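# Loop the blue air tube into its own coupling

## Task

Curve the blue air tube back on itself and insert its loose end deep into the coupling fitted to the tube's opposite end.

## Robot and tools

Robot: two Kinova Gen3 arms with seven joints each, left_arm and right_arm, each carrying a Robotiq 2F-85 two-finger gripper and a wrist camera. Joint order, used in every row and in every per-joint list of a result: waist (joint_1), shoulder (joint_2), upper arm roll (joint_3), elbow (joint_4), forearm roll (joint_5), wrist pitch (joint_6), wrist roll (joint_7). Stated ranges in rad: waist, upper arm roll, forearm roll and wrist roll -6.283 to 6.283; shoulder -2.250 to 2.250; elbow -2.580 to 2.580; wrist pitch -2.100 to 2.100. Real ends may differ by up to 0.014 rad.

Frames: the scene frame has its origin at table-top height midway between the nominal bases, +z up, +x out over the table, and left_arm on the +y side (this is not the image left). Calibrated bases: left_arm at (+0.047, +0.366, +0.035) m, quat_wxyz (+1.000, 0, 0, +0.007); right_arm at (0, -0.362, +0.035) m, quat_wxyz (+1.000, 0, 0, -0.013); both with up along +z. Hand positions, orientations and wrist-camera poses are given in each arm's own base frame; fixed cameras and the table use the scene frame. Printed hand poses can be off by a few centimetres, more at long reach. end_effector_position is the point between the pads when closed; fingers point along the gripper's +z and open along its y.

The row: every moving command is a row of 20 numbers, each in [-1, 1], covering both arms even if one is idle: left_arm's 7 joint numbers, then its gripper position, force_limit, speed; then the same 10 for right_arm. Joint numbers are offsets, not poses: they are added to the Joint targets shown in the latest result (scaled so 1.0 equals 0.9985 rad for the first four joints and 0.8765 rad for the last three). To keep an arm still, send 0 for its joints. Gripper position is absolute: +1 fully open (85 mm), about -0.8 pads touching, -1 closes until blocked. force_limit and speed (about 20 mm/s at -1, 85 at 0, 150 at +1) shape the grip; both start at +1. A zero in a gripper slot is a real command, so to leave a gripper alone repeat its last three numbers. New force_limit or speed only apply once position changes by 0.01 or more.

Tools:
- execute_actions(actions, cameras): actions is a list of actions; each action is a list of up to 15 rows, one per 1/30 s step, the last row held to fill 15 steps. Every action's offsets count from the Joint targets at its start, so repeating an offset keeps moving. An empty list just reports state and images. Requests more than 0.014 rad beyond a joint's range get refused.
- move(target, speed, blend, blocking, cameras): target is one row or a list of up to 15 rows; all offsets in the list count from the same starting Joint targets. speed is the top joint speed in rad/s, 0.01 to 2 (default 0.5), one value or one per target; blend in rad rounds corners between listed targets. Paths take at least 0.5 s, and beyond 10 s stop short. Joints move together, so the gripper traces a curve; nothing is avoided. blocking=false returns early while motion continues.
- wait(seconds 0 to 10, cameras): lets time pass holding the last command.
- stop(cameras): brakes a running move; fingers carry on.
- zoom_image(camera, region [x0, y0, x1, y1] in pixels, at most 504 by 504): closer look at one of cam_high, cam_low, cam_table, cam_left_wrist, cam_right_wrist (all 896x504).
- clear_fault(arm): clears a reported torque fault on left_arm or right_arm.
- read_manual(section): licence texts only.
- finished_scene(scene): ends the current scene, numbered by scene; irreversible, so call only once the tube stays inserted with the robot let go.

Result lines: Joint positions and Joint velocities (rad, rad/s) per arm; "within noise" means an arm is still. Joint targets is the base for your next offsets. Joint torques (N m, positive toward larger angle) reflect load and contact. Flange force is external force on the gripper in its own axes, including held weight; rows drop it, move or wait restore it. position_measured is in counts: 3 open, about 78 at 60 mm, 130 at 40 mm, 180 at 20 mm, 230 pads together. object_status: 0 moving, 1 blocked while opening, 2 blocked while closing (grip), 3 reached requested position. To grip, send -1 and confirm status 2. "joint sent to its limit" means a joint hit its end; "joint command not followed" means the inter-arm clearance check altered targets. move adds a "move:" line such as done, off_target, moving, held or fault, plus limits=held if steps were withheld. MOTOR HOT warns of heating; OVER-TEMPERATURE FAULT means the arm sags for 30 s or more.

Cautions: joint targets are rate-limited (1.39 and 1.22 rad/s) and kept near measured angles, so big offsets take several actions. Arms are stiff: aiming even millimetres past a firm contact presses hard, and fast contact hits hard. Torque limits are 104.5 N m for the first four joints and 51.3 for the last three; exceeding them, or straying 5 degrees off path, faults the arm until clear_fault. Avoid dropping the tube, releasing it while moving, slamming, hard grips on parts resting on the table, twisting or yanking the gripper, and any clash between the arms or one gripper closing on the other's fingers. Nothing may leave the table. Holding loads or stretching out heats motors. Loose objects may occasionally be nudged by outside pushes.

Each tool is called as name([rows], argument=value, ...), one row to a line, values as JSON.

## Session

execute_actions(actions=[])

Scene clock: 0.00 s.
left_arm: end_effector_position=(+0.4303, +0.0903, +0.1026) position_measured=3 object_status=3 end_effector_quat_wxyz=(-0.417, +0.416, +0.642, +0.490) | right_arm: end_effector_position=(+0.3602, +0.0525, +0.3512) position_measured=3 object_status=3 end_effector_quat_wxyz=(-0.009, +0.874, -0.467, +0.133)
Joint positions: left_arm=[0.433 1.184 -0.089 1.542 -0.985 1.552 1.463] | right_arm=[-0.094 -0.023 -0.275 1.766 0.196 1.215 3.31]
Joint velocities: within noise
Joint torques (N m): no reading
Flange force (N): no reading
Joint targets: left_arm=[0.433 1.184 -0.089 1.542 -0.985 1.552 1.463] | right_arm=[-0.094 -0.023 -0.275 1.766 0.196 1.215 3.310]
Tool commands: left_gripper/position=+1.0 left_gripper/force_limit=+1.0 left_gripper/speed=+1.0 right_gripper/position=+1.0 right_gripper/force_limit=+1.0 right_gripper/speed=+1.0

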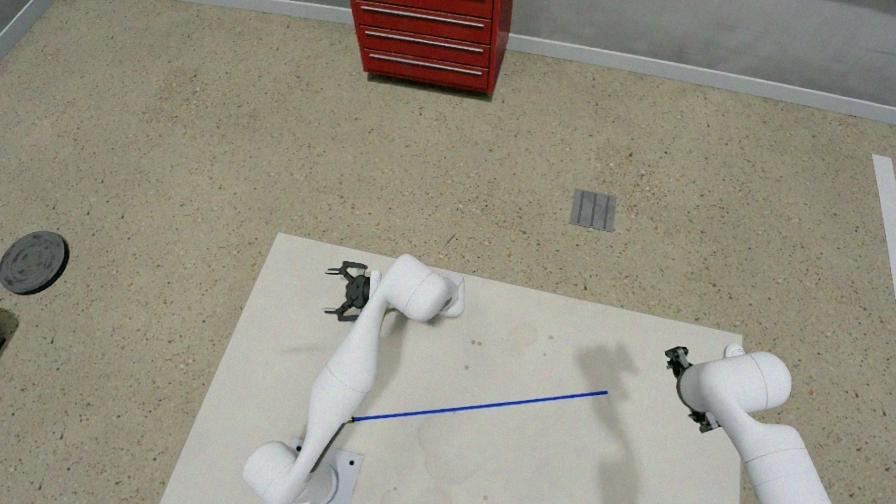

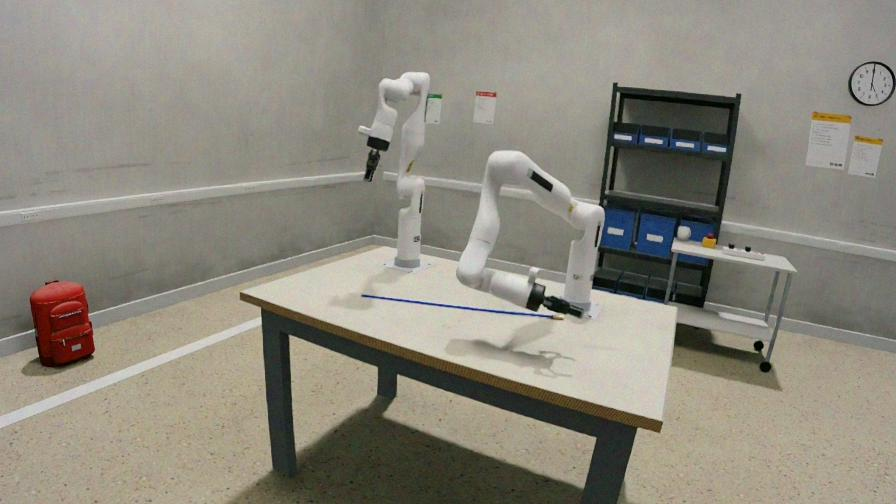

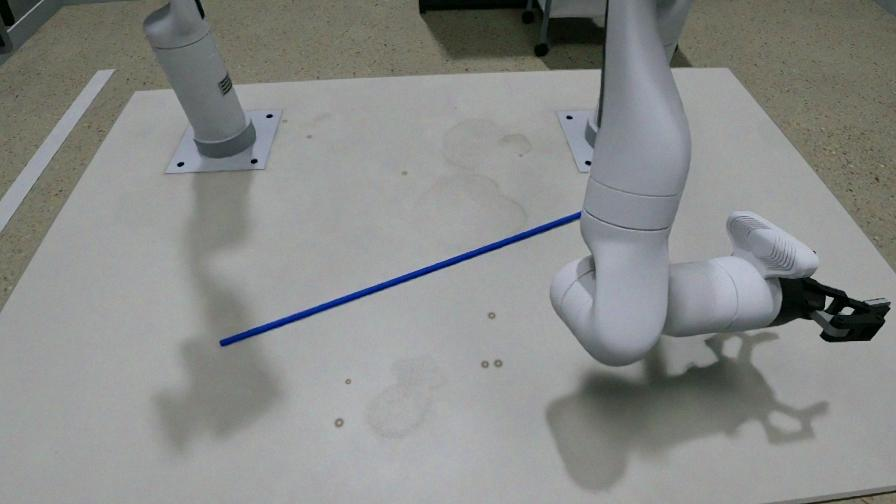

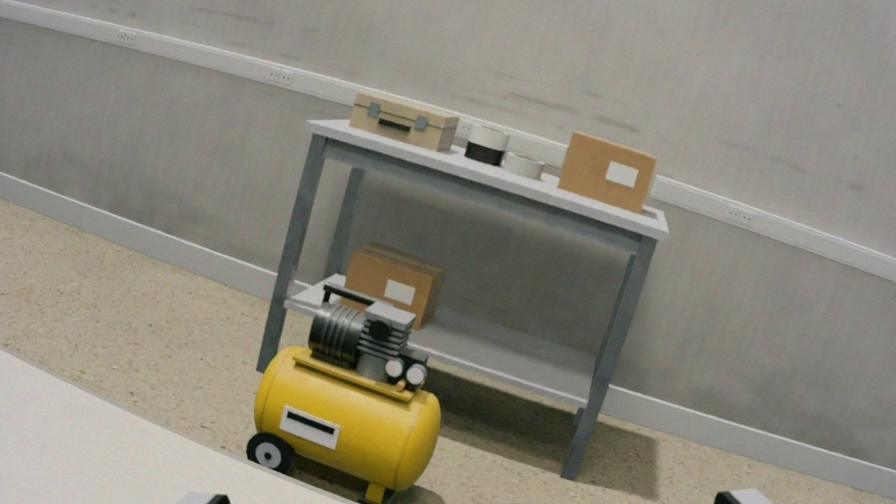

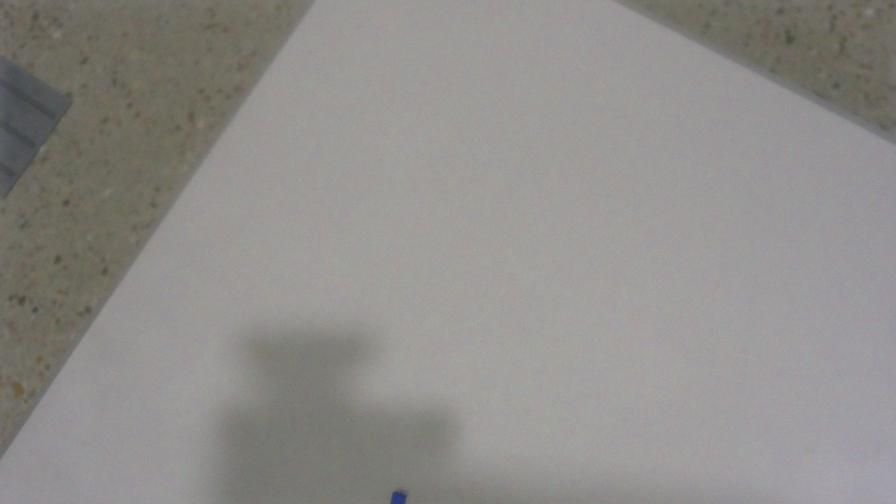

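move(target=[0.0094,-0.1406,0.0178,0.164,0.1034,-0.2228,0.6387,-0.2,1,0,-0.178,0.1538,0.0551,-0.0349,-0.0447,-0.0935,-0.892,-0.2,1,0], speed=1.2, cameras=[])

move(target=[0.0094,-0.1406,0.0178,0.164,0.1034,-0.2228,0.6387,-0.2,1,0,-0.178,0.1538,0.0551,-0.0349,-0.0447,-0.0935,-0.892,-0.2,1,0], speed=1.2, cameras=[])

move(target=[0.0094,-0.1406,0.0178,0.164,0.1034,-0.2228,0.6387,-0.2,1,0,-0.178,0.1538,0.0551,-0.0349,-0.0447,-0.0935,-0.892,-0.2,1,0], speed=1.2, cameras=[])

move(target=[0.0094,-0.1406,0.0178,0.164,0.1034,-0.2228,0.6387,-0.2,1,0,-0.178,0.1538,0.0551,-0.0349,-0.0447,-0.0935,-0.892,-0.2,1,0], speed=1.2, cameras=[])

move(target=[0.0094,-0.1406,0.0178,0.164,0.1034,-0.2228,0.6387,-0.2,1,0,-0.178,0.1538,0.0551,-0.0349,-0.0447,-0.0935,-0.892,-0.2,1,0], speed=1.2)

Scene clock: 52.67 s.
left_arm: end_effector_position=(+0.3947, +0.0752, +0.0866) position_measured=154 object_status=3 end_effector_quat_wxyz=(-0.239, +0.246, +0.794, +0.501) | right_arm: end_effector_position=(+0.3856, +0.1271, +0.3068) position_measured=154 object_status=3 end_effector_quat_wxyz=(-0.059, +0.679, -0.728, +0.075)
Joint positions: left_arm=[0.443 1.043 -0.072 1.706 -0.894 1.356 2.023] | right_arm=[-0.272 0.131 -0.22 1.731 0.157 1.133 2.529]
Joint velocities: within noise
Joint torques (N m): left_arm=[0.92 -18.61 -2.84 -3.06 -1.18 2.5 0.28] | right_arm=[0.11 -11.92 -0.28 -10.1 0.73 0.01 0.07]
Flange force (N): left_arm=[4.7 1.3 1.1] | right_arm=[1.2 2.9 3.5]
Joint targets: left_arm=[0.443 1.043 -0.072 1.706 -0.894 1.356 2.023] | right_arm=[-0.272 0.131 -0.220 1.731 0.157 1.133 2.528]
move: done
No camera images: "cameras" was empty.

Scene clock: 54.00 s.
left_arm: end_effector_position=(+0.3543, +0.0502, +0.0735) position_measured=154 object_status=3 end_effector_quat_wxyz=(-0.083, +0.016, +0.887, +0.454) | right_arm: end_effector_position=(+0.3924, +0.2058, +0.2553) position_measured=154 object_status=3 end_effector_quat_wxyz=(+0.062, -0.404, +0.912, -0.017)
Joint positions: left_arm=[0.452 0.903 -0.054 1.869 -0.803 1.161 2.583] | right_arm=[-0.45 0.285 -0.165 1.696 0.118 1.051 1.747]
Joint velocities: within noise
Joint torques (N m): left_arm=[0.86 -16.99 -2.3 -2.96 -1 2.23 0.22] | right_arm=[0.02 -14.66 -0.45 -9.66 0.5 0.16 0.16]
Flange force (N): left_arm=[3.0 3.6 0.1] | right_arm=[3.1 1.3 3.7]
Joint targets: left_arm=[0.452 0.903 -0.054 1.870 -0.803 1.161 2.583] | right_arm=[-0.450 0.285 -0.165 1.696 0.118 1.051 1.747]
move: done
No camera images: "cameras" was empty.

Scene clock: 55.33 s.
left_arm: end_effector_position=(+0.3115, +0.0186, +0.0650) position_measured=154 object_status=3 end_effector_quat_wxyz=(+0.034, -0.249, +0.897, +0.364) | right_arm: end_effector_position=(+0.3801, +0.2832, +0.1972) position_measured=154 object_status=3 end_effector_quat_wxyz=(+0.036, -0.080, +0.996, +0.016)
Joint positions: left_arm=[0.462 0.762 -0.036 2.033 -0.713 0.966 3.142] | right_arm=[-0.627 0.438 -0.11 1.661 0.078 0.969 0.965]
Joint velocities: within noise
Joint torques (N m): left_arm=[0.83 -15.11 -1.7 -2.92 -0.75 1.8 0.06] | right_arm=[0.08 -16.99 -0.3 -8.96 0.43 0.25 0.25]
Flange force (N): left_arm=[0.5 4.5 -0.8] | right_arm=[3.3 -1.0 3.1]
Joint targets: left_arm=[0.462 0.762 -0.036 2.033 -0.713 0.966 3.142] | right_arm=[-0.627 0.438 -0.110 1.661 0.078 0.969 0.965]
move: done
No camera images: "cameras" was empty.

Scene clock: 56.67 s.
left_arm: end_effector_position=(+0.2686, -0.0160, +0.0621) position_measured=154 object_status=3 end_effector_quat_wxyz=(+0.100, -0.515, +0.814, +0.249) | right_arm: end_effector_position=(+0.3499, +0.3536, +0.1333) position_measured=154 object_status=3 end_effector_quat_wxyz=(+0.008, +0.254, +0.967, +0.017)
Joint positions: left_arm=[0.471 0.622 -0.018 2.197 -0.622 0.77 3.702] | right_arm=[-0.805 0.592 -0.055 1.626 0.039 0.887 0.183]
Joint velocities: within noise
Joint torques (N m): left_arm=[0.86 -13.2 -1.2 -2.96 -0.61 1.24 0.25] | right_arm=[0 -18.9 -0.24 -8.42 0.33 0.35 0.12]
Flange force (N): left_arm=[-2.8 3.0 -2.3] | right_arm=[1.4 -4.3 2.8]
Joint targets: left_arm=[0.471 0.622 -0.018 2.197 -0.622 0.770 3.702] | right_arm=[-0.805 0.592 -0.055 1.626 0.039 0.887 0.183]
move: done
No camera images: "cameras" was empty.

Scene clock: 58.00 s.
left_arm: end_effector_position=(+0.2277, -0.0496, +0.0646) position_measured=154 object_status=3 end_effector_quat_wxyz=(-0.113, +0.747, -0.641, -0.131) | right_arm: end_effector_position=(+0.3048, +0.4120, +0.0648) position_measured=154 object_status=3 end_effector_quat_wxyz=(+0.000, +0.559, +0.829, +0.000)
Joint positions: left_arm=[0.48 0.482 -0.001 2.361 -0.532 0.575 4.262] | right_arm=[-0.983 0.745 0 1.591 0 0.805 -0.599]
Joint velocities: within noise
Joint torques (N m): left_arm=[0.84 -10.98 -0.87 -3.19 -0.43 0.68 0.35] | right_arm=[0.04 -20.84 0.23 -7.64 0.37 0.41 0.24]
Flange force (N): left_arm=[-4.5 0.1 -4.1] | right_arm=[-1.8 -4.0 2.7]
Joint targets: left_arm=[0.480 0.482 -0.001 2.361 -0.532 0.575 4.262] | right_arm=[-0.983 0.745 0.000 1.591 0.000 0.805 -0.599]
move: done

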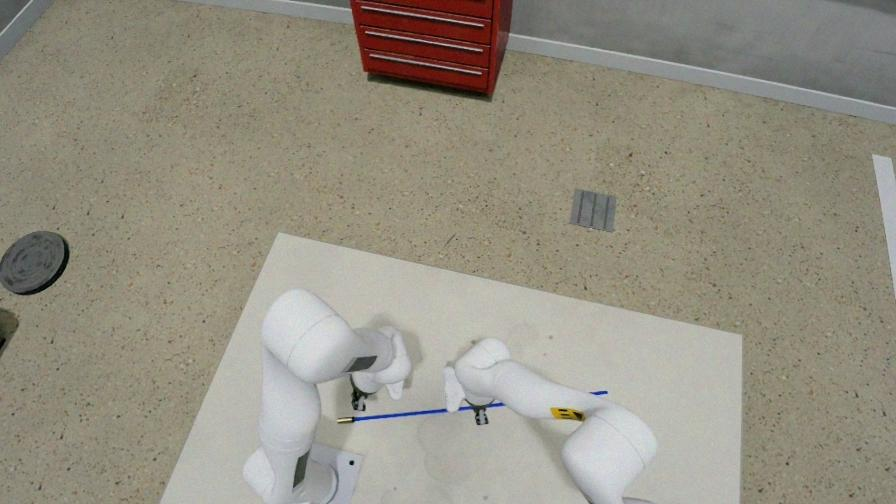

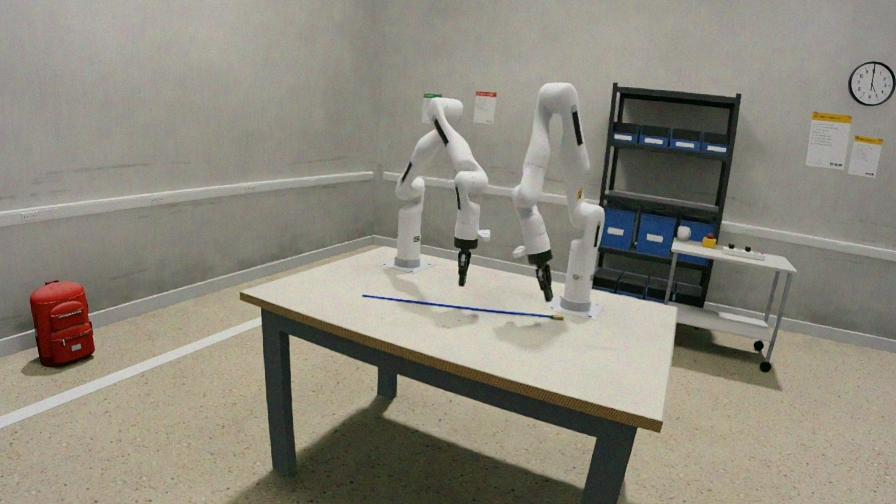

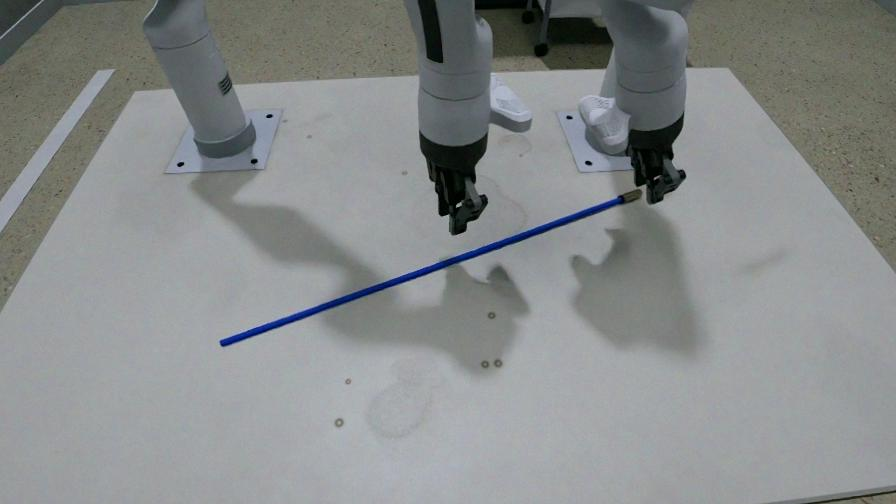

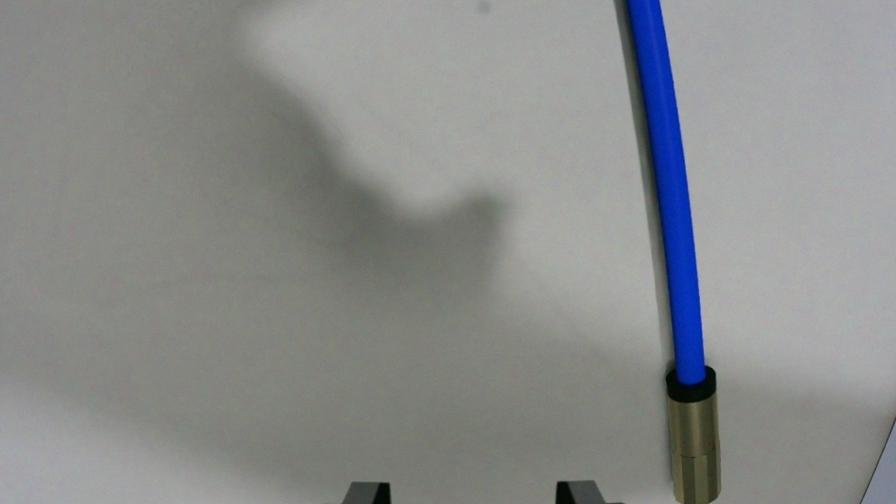

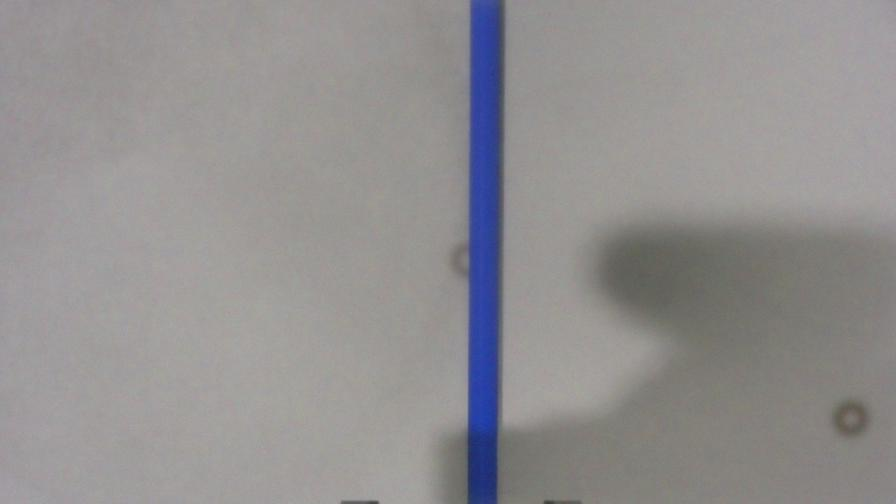

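move(target=[0,0,0,0,0,0,0,-0.2,1,0,0.0077,0.1497,0,0.0116,0,-0.183,0.0088,-0.2,1,0], speed=0.15)

zoom_image(camera="cam_table", region=[390, 190, 530, 310])

Scene clock: 72.43 s.
left_arm: end_effector_position=(+0.2277, -0.0496, +0.0646) position_measured=154 object_status=3 end_effector_quat_wxyz=(-0.113, +0.748, -0.641, -0.131) | right_arm: end_effector_position=(+0.3106, +0.4136, -0.0146) position_measured=154 object_status=3 end_effector_quat_wxyz=(+0.000, +0.559, +0.829, +0.000)
Joint positions: left_arm=[0.48 0.482 -0.001 2.361 -0.532 0.575 4.262] | right_arm=[-0.975 0.895 0 1.603 0 0.645 -0.591]
Joint velocities: within noise
Joint torques (N m): left_arm=[0.82 -10.93 -0.92 -3.2 -0.47 0.74 0.25] | right_arm=[0.02 -21.81 0.24 -6.39 0.35 0.52 0.16]
Flange force (N): left_arm=[-4.3 0.5 -4.0] | right_arm=[-1.8 -3.9 2.2]
Joint targets: left_arm=[0.480 0.482 -0.001 2.361 -0.532 0.575 4.262] | right_arm=[-0.975 0.895 0.000 1.603 0.000 0.645 -0.591]
move: done

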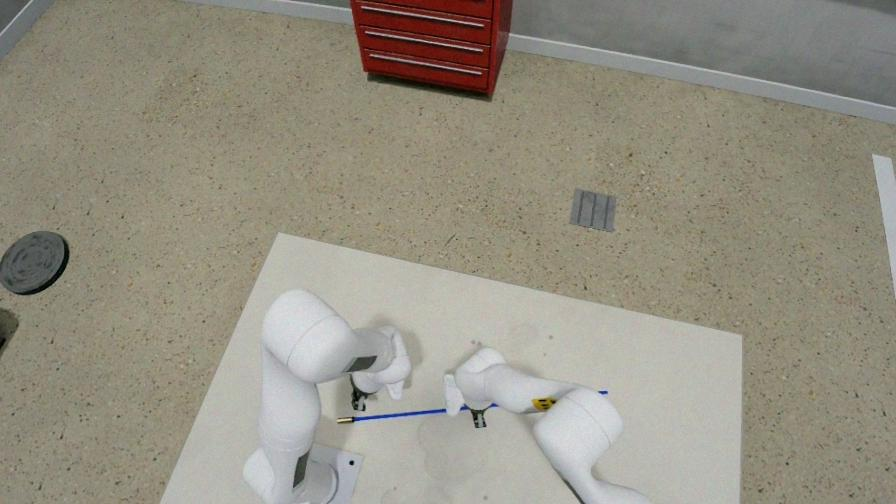

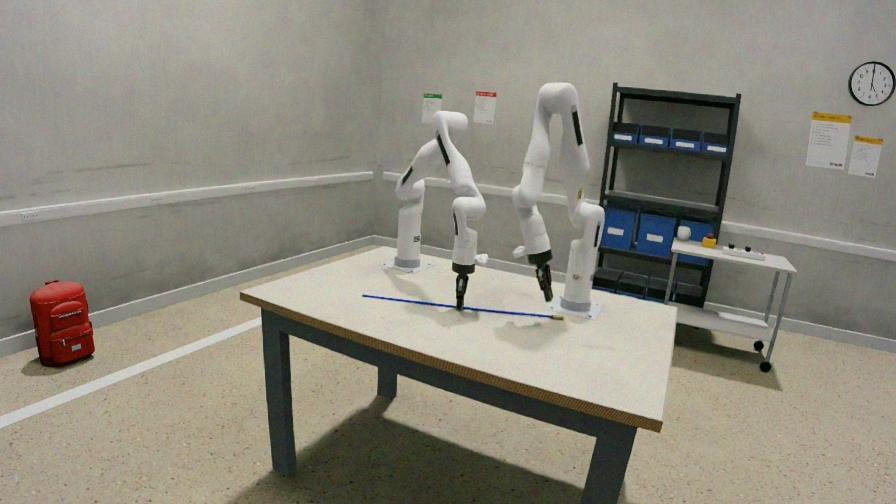

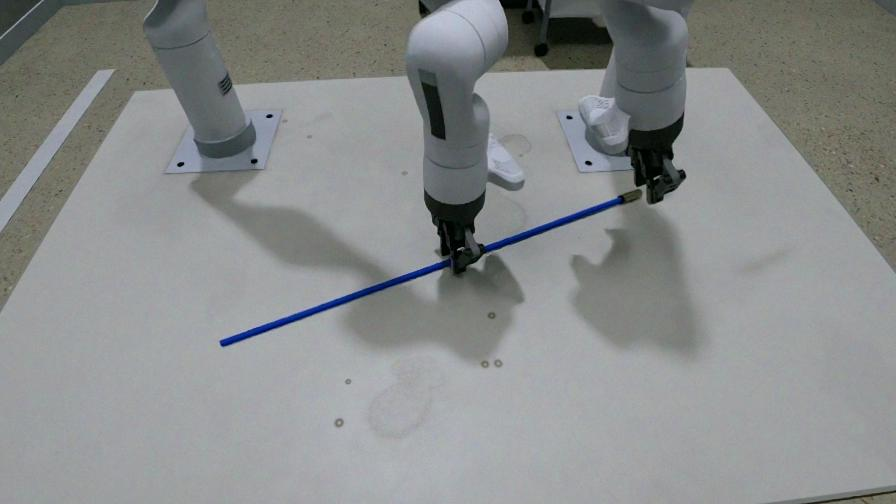

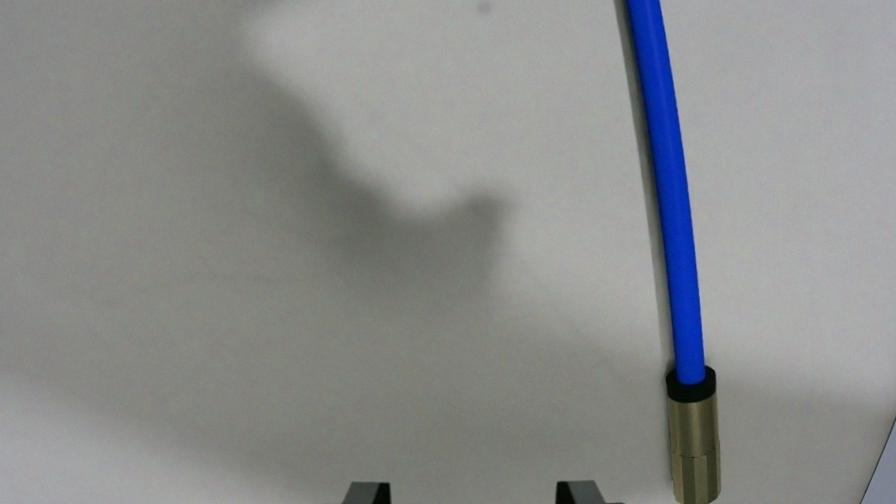

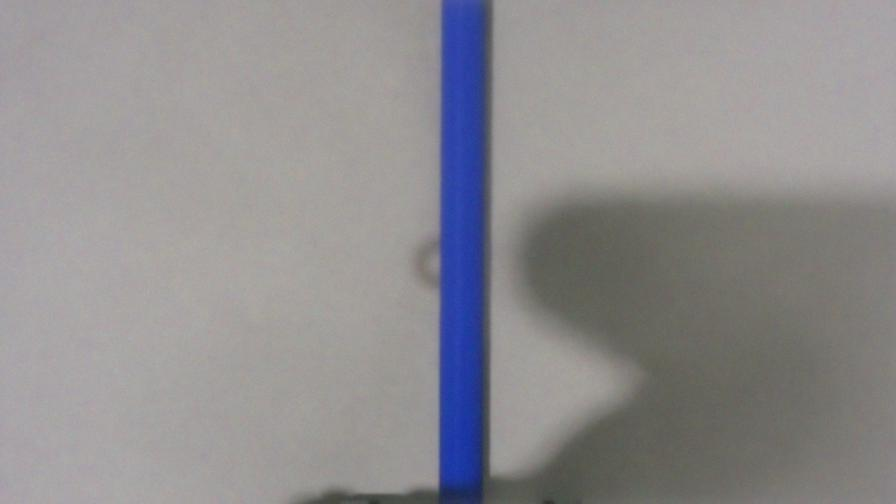

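Scaled by 3.600 from the camera's 896x504 image, which has a finer 1280x720 frame.

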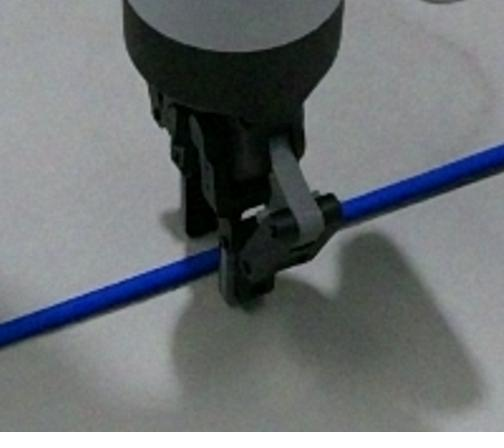

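move(target=[0,0,0,0,0,0,0,-0.2,1,0,0,0,0,0,0,0,0,-1,-0.6,-1], cameras=[])

move([
  [0,0,0,0,0,0,0,-0.2,1,0,0,-0.0283,0,-0.0023,0,0.0348,0,-1,-0.6,-1],
  [0,0,0,0,0,0,0,-0.2,1,0,0.0837,-0.0577,0,0.0762,0,-0.0211,-0.1237,-1,-0.6,-1],
  [0,0,0,0,0,0,0,-0.2,1,0,0.0837,-0.0285,0,0.0788,0,-0.0574,-0.1237,-1,-0.6,-1],
], speed=0.07)

Scene clock: 81.97 s.
left_arm: end_effector_position=(+0.2277, -0.0496, +0.0646) position_measured=154 object_status=3 end_effector_quat_wxyz=(-0.113, +0.748, -0.641, -0.131) | right_arm: end_effector_position=(+0.3106, +0.4136, -0.0147) position_measured=212 object_status=0 end_effector_quat_wxyz=(+0.000, +0.559, +0.829, +0.000)
Joint positions: left_arm=[0.48 0.482 -0.001 2.361 -0.532 0.575 4.262] | right_arm=[-0.975 0.895 0 1.603 0 0.645 -0.591]
Joint velocities: within noise
Joint torques (N m): left_arm=[0.84 -10.93 -0.9 -3.15 -0.4 0.73 0.23] | right_arm=[-0.1 -19.82 0.22 -6.23 0.34 0.1 0.14]
Flange force (N): left_arm=[-4.3 0.4 -3.9] | right_arm=[-2.7 -4.8 -2.4]
Joint targets: left_arm=[0.480 0.482 -0.001 2.361 -0.532 0.575 4.262] | right_arm=[-0.975 0.895 0.000 1.603 0.000 0.645 -0.591]
move: done
No camera images: "cameras" was empty.

Scene clock: 84.77 s.
left_arm: end_effector_position=(+0.2277, -0.0496, +0.0646) position_measured=154 object_status=3 end_effector_quat_wxyz=(-0.113, +0.748, -0.641, -0.131) | right_arm: end_effector_position=(+0.3312, +0.3703, -0.0145) position_measured=212 object_status=2 end_effector_quat_wxyz=(+0.000, +0.636, +0.772, +0.000)
Joint positions: left_arm=[0.48 0.482 -0.001 2.361 -0.532 0.575 4.262] | right_arm=[-0.892 0.866 0 1.682 0 0.594 -0.7]
Joint velocities: within noise
Joint torques (N m): left_arm=[0.84 -10.93 -0.9 -3.17 -0.45 0.73 0.25] | right_arm=[0.03 -21.03 0.28 -6.16 0.37 0.42 0.09]
Flange force (N): left_arm=[-4.3 0.4 -4.0] | right_arm=[-2.4 -3.8 2.1]
Joint targets: left_arm=[0.480 0.482 -0.001 2.361 -0.532 0.575 4.262] | right_arm=[-0.892 0.866 0.000 1.682 0.000 0.594 -0.700]
move: done

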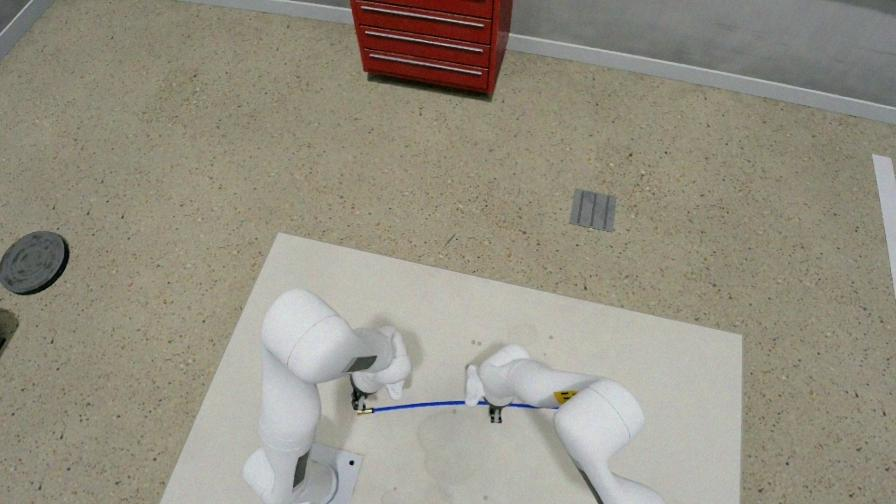

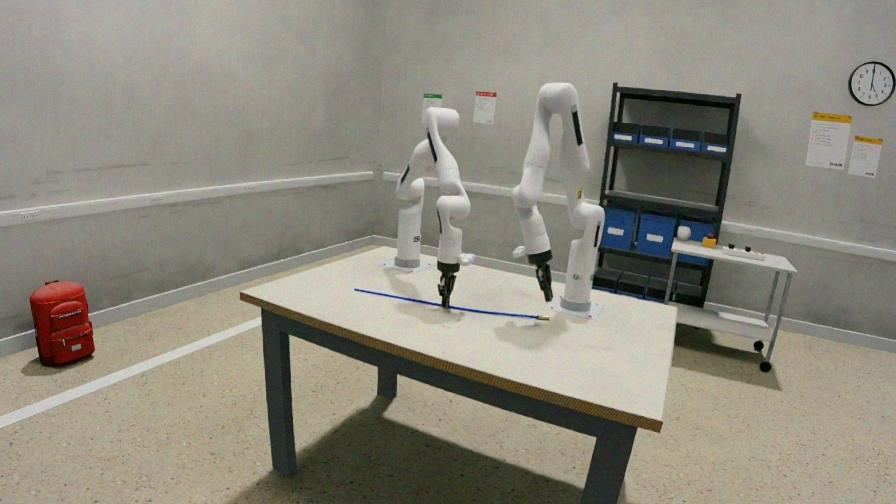

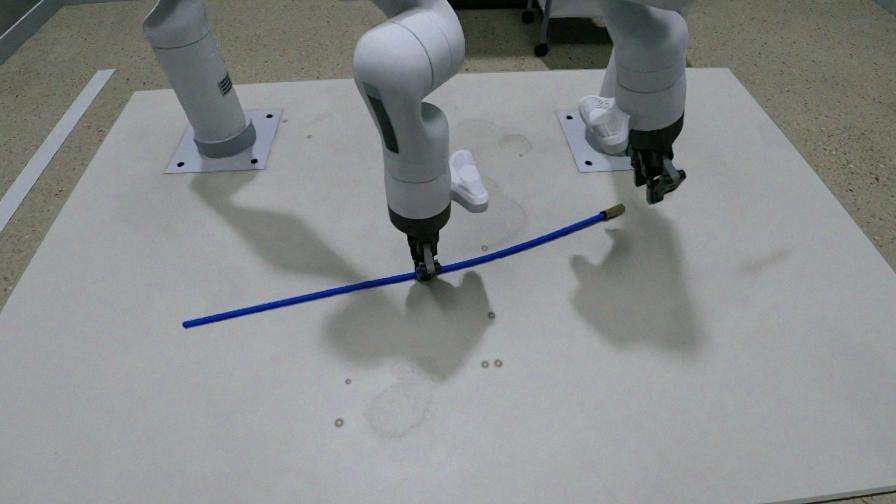

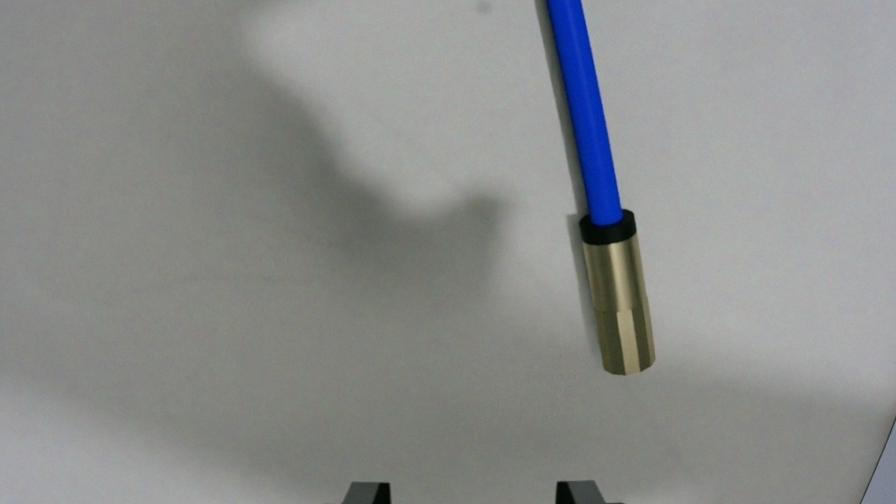

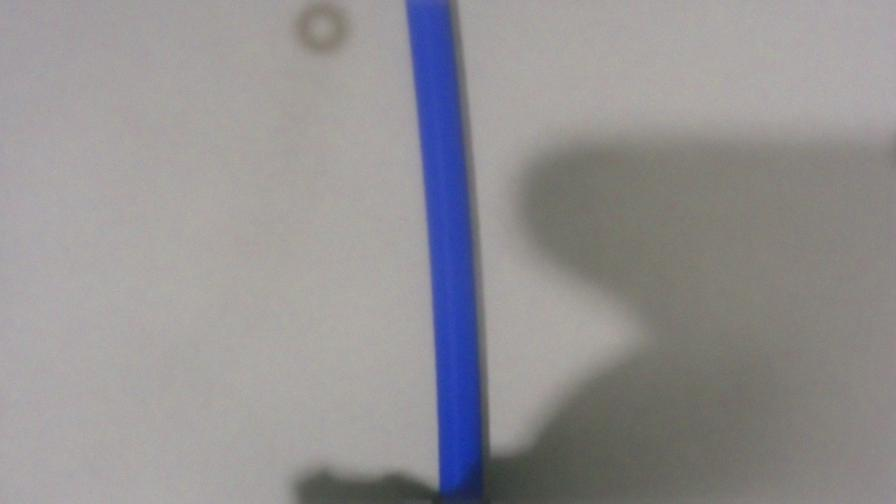

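move(target=[0,0,0,0,0,0,0,-0.2,1,0,0,-0.0676,0,-0.0079,0,0.086,0,-1,-0.6,-1], speed=0.08)

Scene clock: 93.73 s.
left_arm: end_effector_position=(+0.2277, -0.0496, +0.0646) position_measured=154 object_status=3 end_effector_quat_wxyz=(-0.113, +0.748, -0.641, -0.131) | right_arm: end_effector_position=(+0.3312, +0.3703, +0.0203) position_measured=212 object_status=2 end_effector_quat_wxyz=(+0.000, +0.636, +0.772, +0.000)
Joint positions: left_arm=[0.48 0.482 -0.001 2.361 -0.532 0.575 4.262] | right_arm=[-0.892 0.799 0 1.674 0 0.67 -0.7]
Joint velocities: within noise
Joint torques (N m): left_arm=[0.89 -10.89 -0.96 -3.14 -0.45 0.73 0.25] | right_arm=[0.07 -20.91 0.19 -6.73 0.33 0.45 0.16]
Flange force (N): left_arm=[-4.4 0.2 -4.3] | right_arm=[-2.1 -3.6 2.9]
Joint targets: left_arm=[0.480 0.482 -0.001 2.361 -0.532 0.575 4.262] | right_arm=[-0.892 0.799 0.000 1.674 0.000 0.670 -0.700]
move: done

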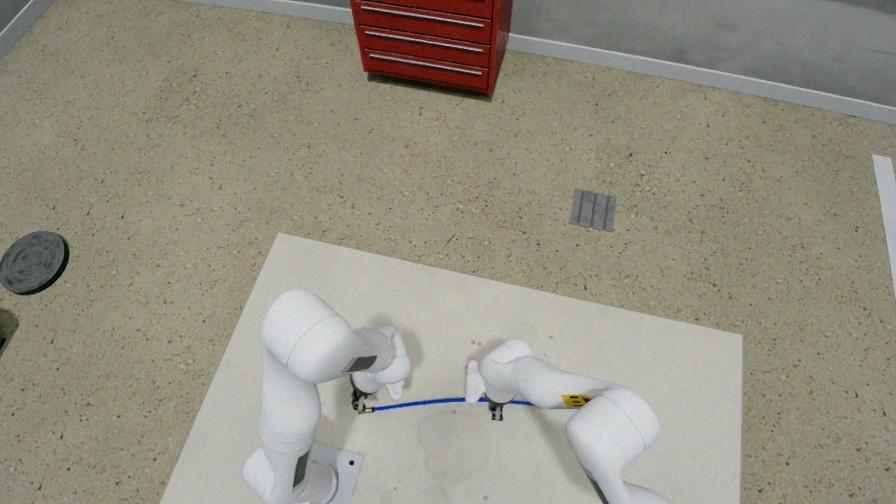

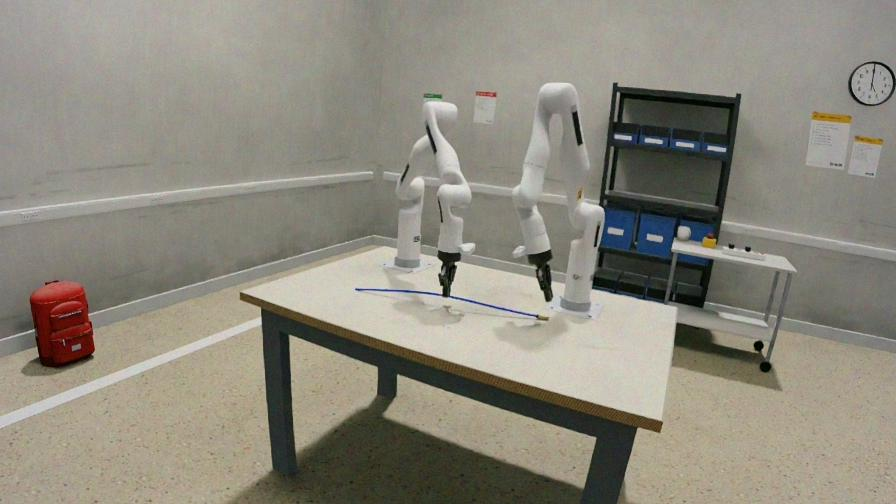

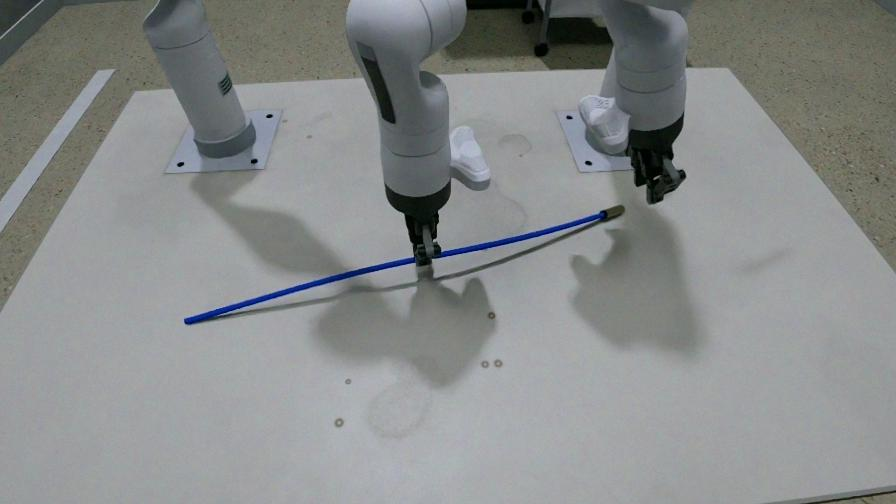

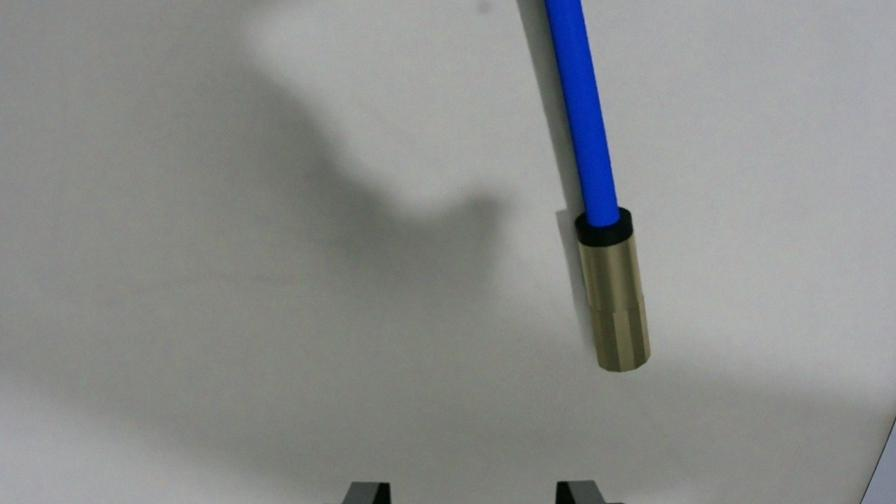

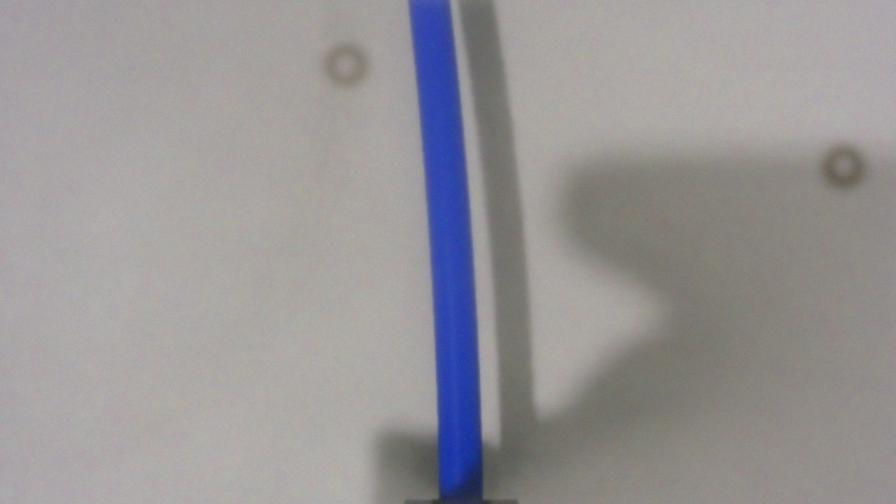

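move(target=[0,0,0,0,0,0,0,-0.2,1,0,0,0.0656,0,0.0079,0,-0.084,0,-1,-0.6,-1], speed=0.1, cameras=[])

move(target=[0,0,0,0,0,0,0,-0.2,1,0,0,0,0,0,0,0,0,-0.2,-0.6,-1], cameras=[])

move(target=[0,0,0,0,0,0,0,-0.2,1,0,0,-0.14,0,-0.02,0,0.17,0,-0.2,-0.6,-1], speed=0.15)

Scene clock: 103.47 s.
left_arm: end_effector_position=(+0.2277, -0.0496, +0.0646) position_measured=154 object_status=3 end_effector_quat_wxyz=(-0.113, +0.748, -0.641, -0.131) | right_arm: end_effector_position=(+0.3312, +0.3703, -0.0135) position_measured=212 object_status=2 end_effector_quat_wxyz=(+0.000, +0.636, +0.772, +0.000)
Joint positions: left_arm=[0.48 0.482 -0.001 2.361 -0.532 0.575 4.262] | right_arm=[-0.892 0.864 0 1.682 0 0.596 -0.7]
Joint velocities: within noise
Joint torques (N m): left_arm=[0.81 -10.95 -0.98 -3.1 -0.41 0.72 0.27] | right_arm=[0.12 -21.25 0.23 -6.18 0.36 0.43 0.15]
Flange force (N): left_arm=[-4.1 0.2 -4.2] | right_arm=[-2.0 -3.8 2.5]
Joint targets: left_arm=[0.480 0.482 -0.001 2.361 -0.532 0.575 4.262] | right_arm=[-0.892 0.864 0.000 1.682 0.000 0.596 -0.700]
move: done
No camera images: "cameras" was empty.

Scene clock: 104.83 s.
left_arm: end_effector_position=(+0.2277, -0.0496, +0.0646) position_measured=154 object_status=3 end_effector_quat_wxyz=(-0.113, +0.748, -0.641, -0.131) | right_arm: end_effector_position=(+0.3312, +0.3703, -0.0136) position_measured=154 object_status=0 end_effector_quat_wxyz=(+0.000, +0.636, +0.772, +0.000)
Joint positions: left_arm=[0.48 0.482 -0.001 2.361 -0.532 0.575 4.262] | right_arm=[-0.892 0.864 0 1.682 0 0.596 -0.7]
Joint velocities: within noise
Joint torques (N m): left_arm=[0.86 -10.88 -0.86 -3.14 -0.44 0.71 0.24] | right_arm=[0.11 -21 0.14 -6.18 0.34 0.4 0.16]
Flange force (N): left_arm=[-4.4 0.3 -4.2] | right_arm=[-2.2 -4.0 2.0]
Joint targets: left_arm=[0.480 0.482 -0.001 2.361 -0.532 0.575 4.262] | right_arm=[-0.892 0.864 0.000 1.682 0.000 0.596 -0.700]
move: done
No camera images: "cameras" was empty.

Scene clock: 106.23 s.
left_arm: end_effector_position=(+0.2277, -0.0496, +0.0646) position_measured=154 object_status=3 end_effector_quat_wxyz=(-0.113, +0.748, -0.641, -0.131) | right_arm: end_effector_position=(+0.3320, +0.3714, +0.0596) position_measured=154 object_status=3 end_effector_quat_wxyz=(+0.000, +0.636, +0.772, +0.005)
Joint positions: left_arm=[0.48 0.482 -0.001 2.361 -0.532 0.575 4.262] | right_arm=[-0.892 0.725 0 1.662 0 0.745 -0.7]
Joint velocities: within noise
Joint torques (N m): left_arm=[0.86 -10.93 -0.91 -3.16 -0.44 0.73 0.25] | right_arm=[0.08 -20.36 0.12 -7.36 0.37 0.29 0.06]
Flange force (N): left_arm=[-4.3 0.3 -4.1] | right_arm=[-2.0 -3.3 2.7]
Joint targets: left_arm=[0.480 0.482 -0.001 2.361 -0.532 0.575 4.262] | right_arm=[-0.892 0.725 0.000 1.662 0.000 0.745 -0.700]
move: done

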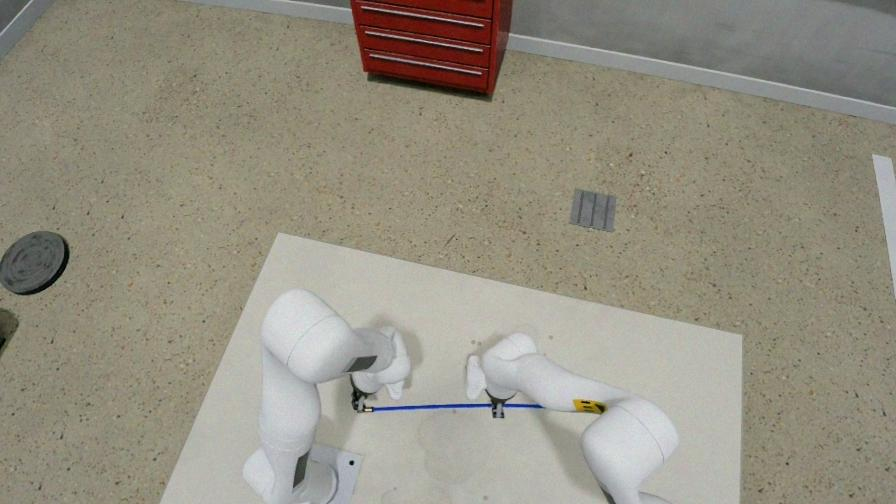

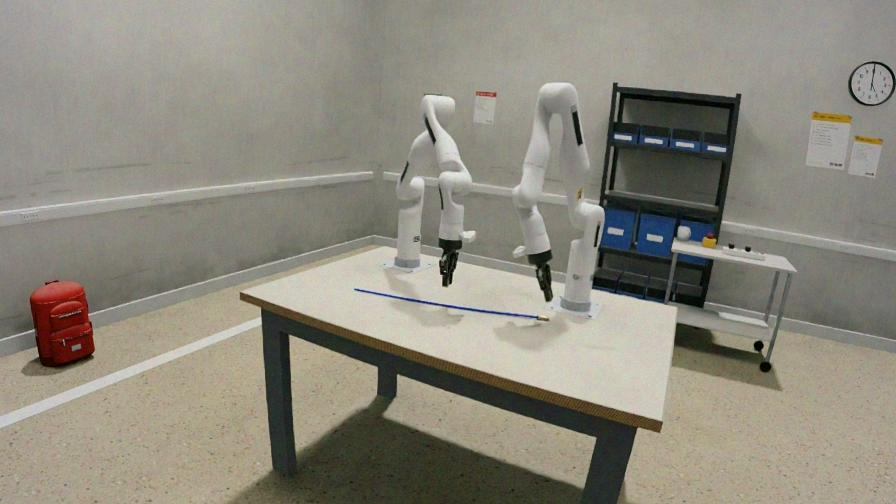

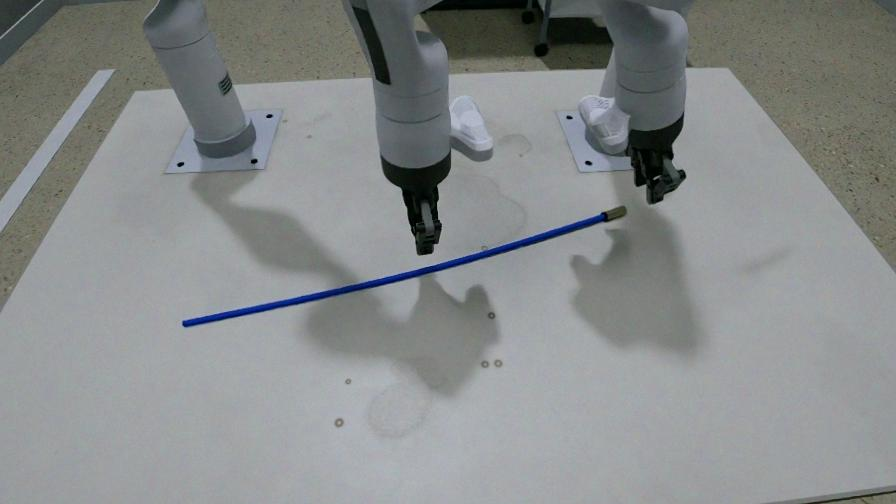

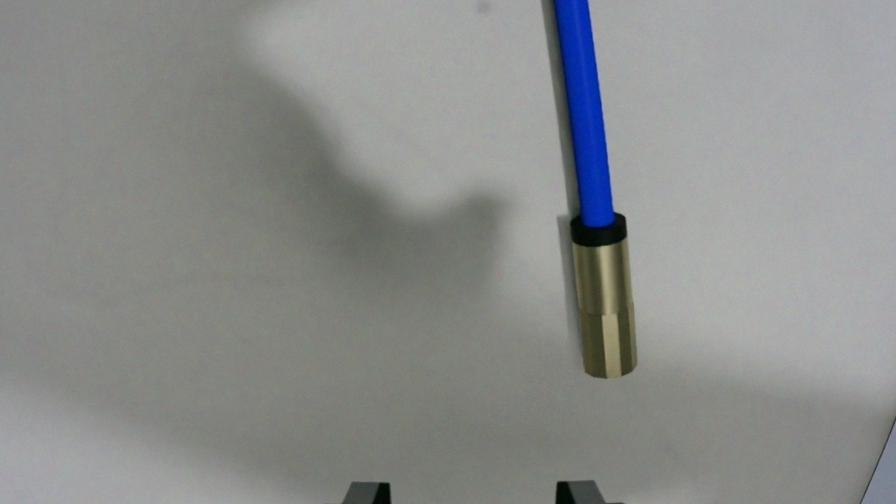

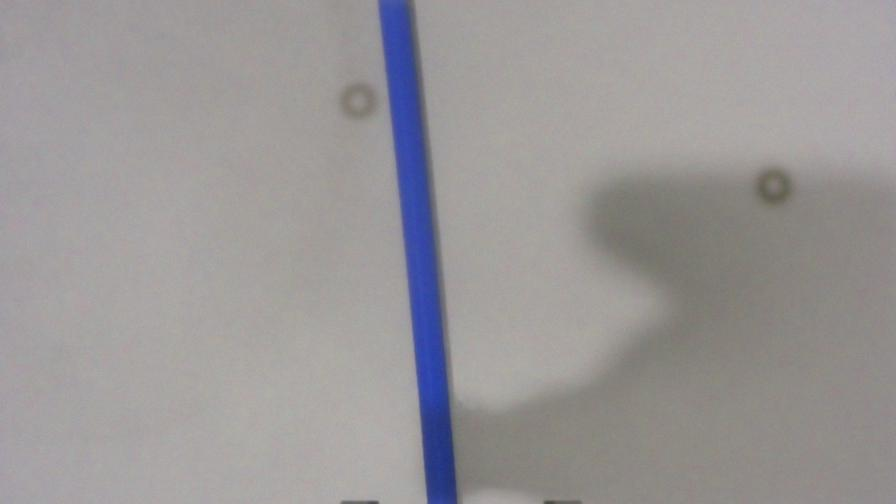

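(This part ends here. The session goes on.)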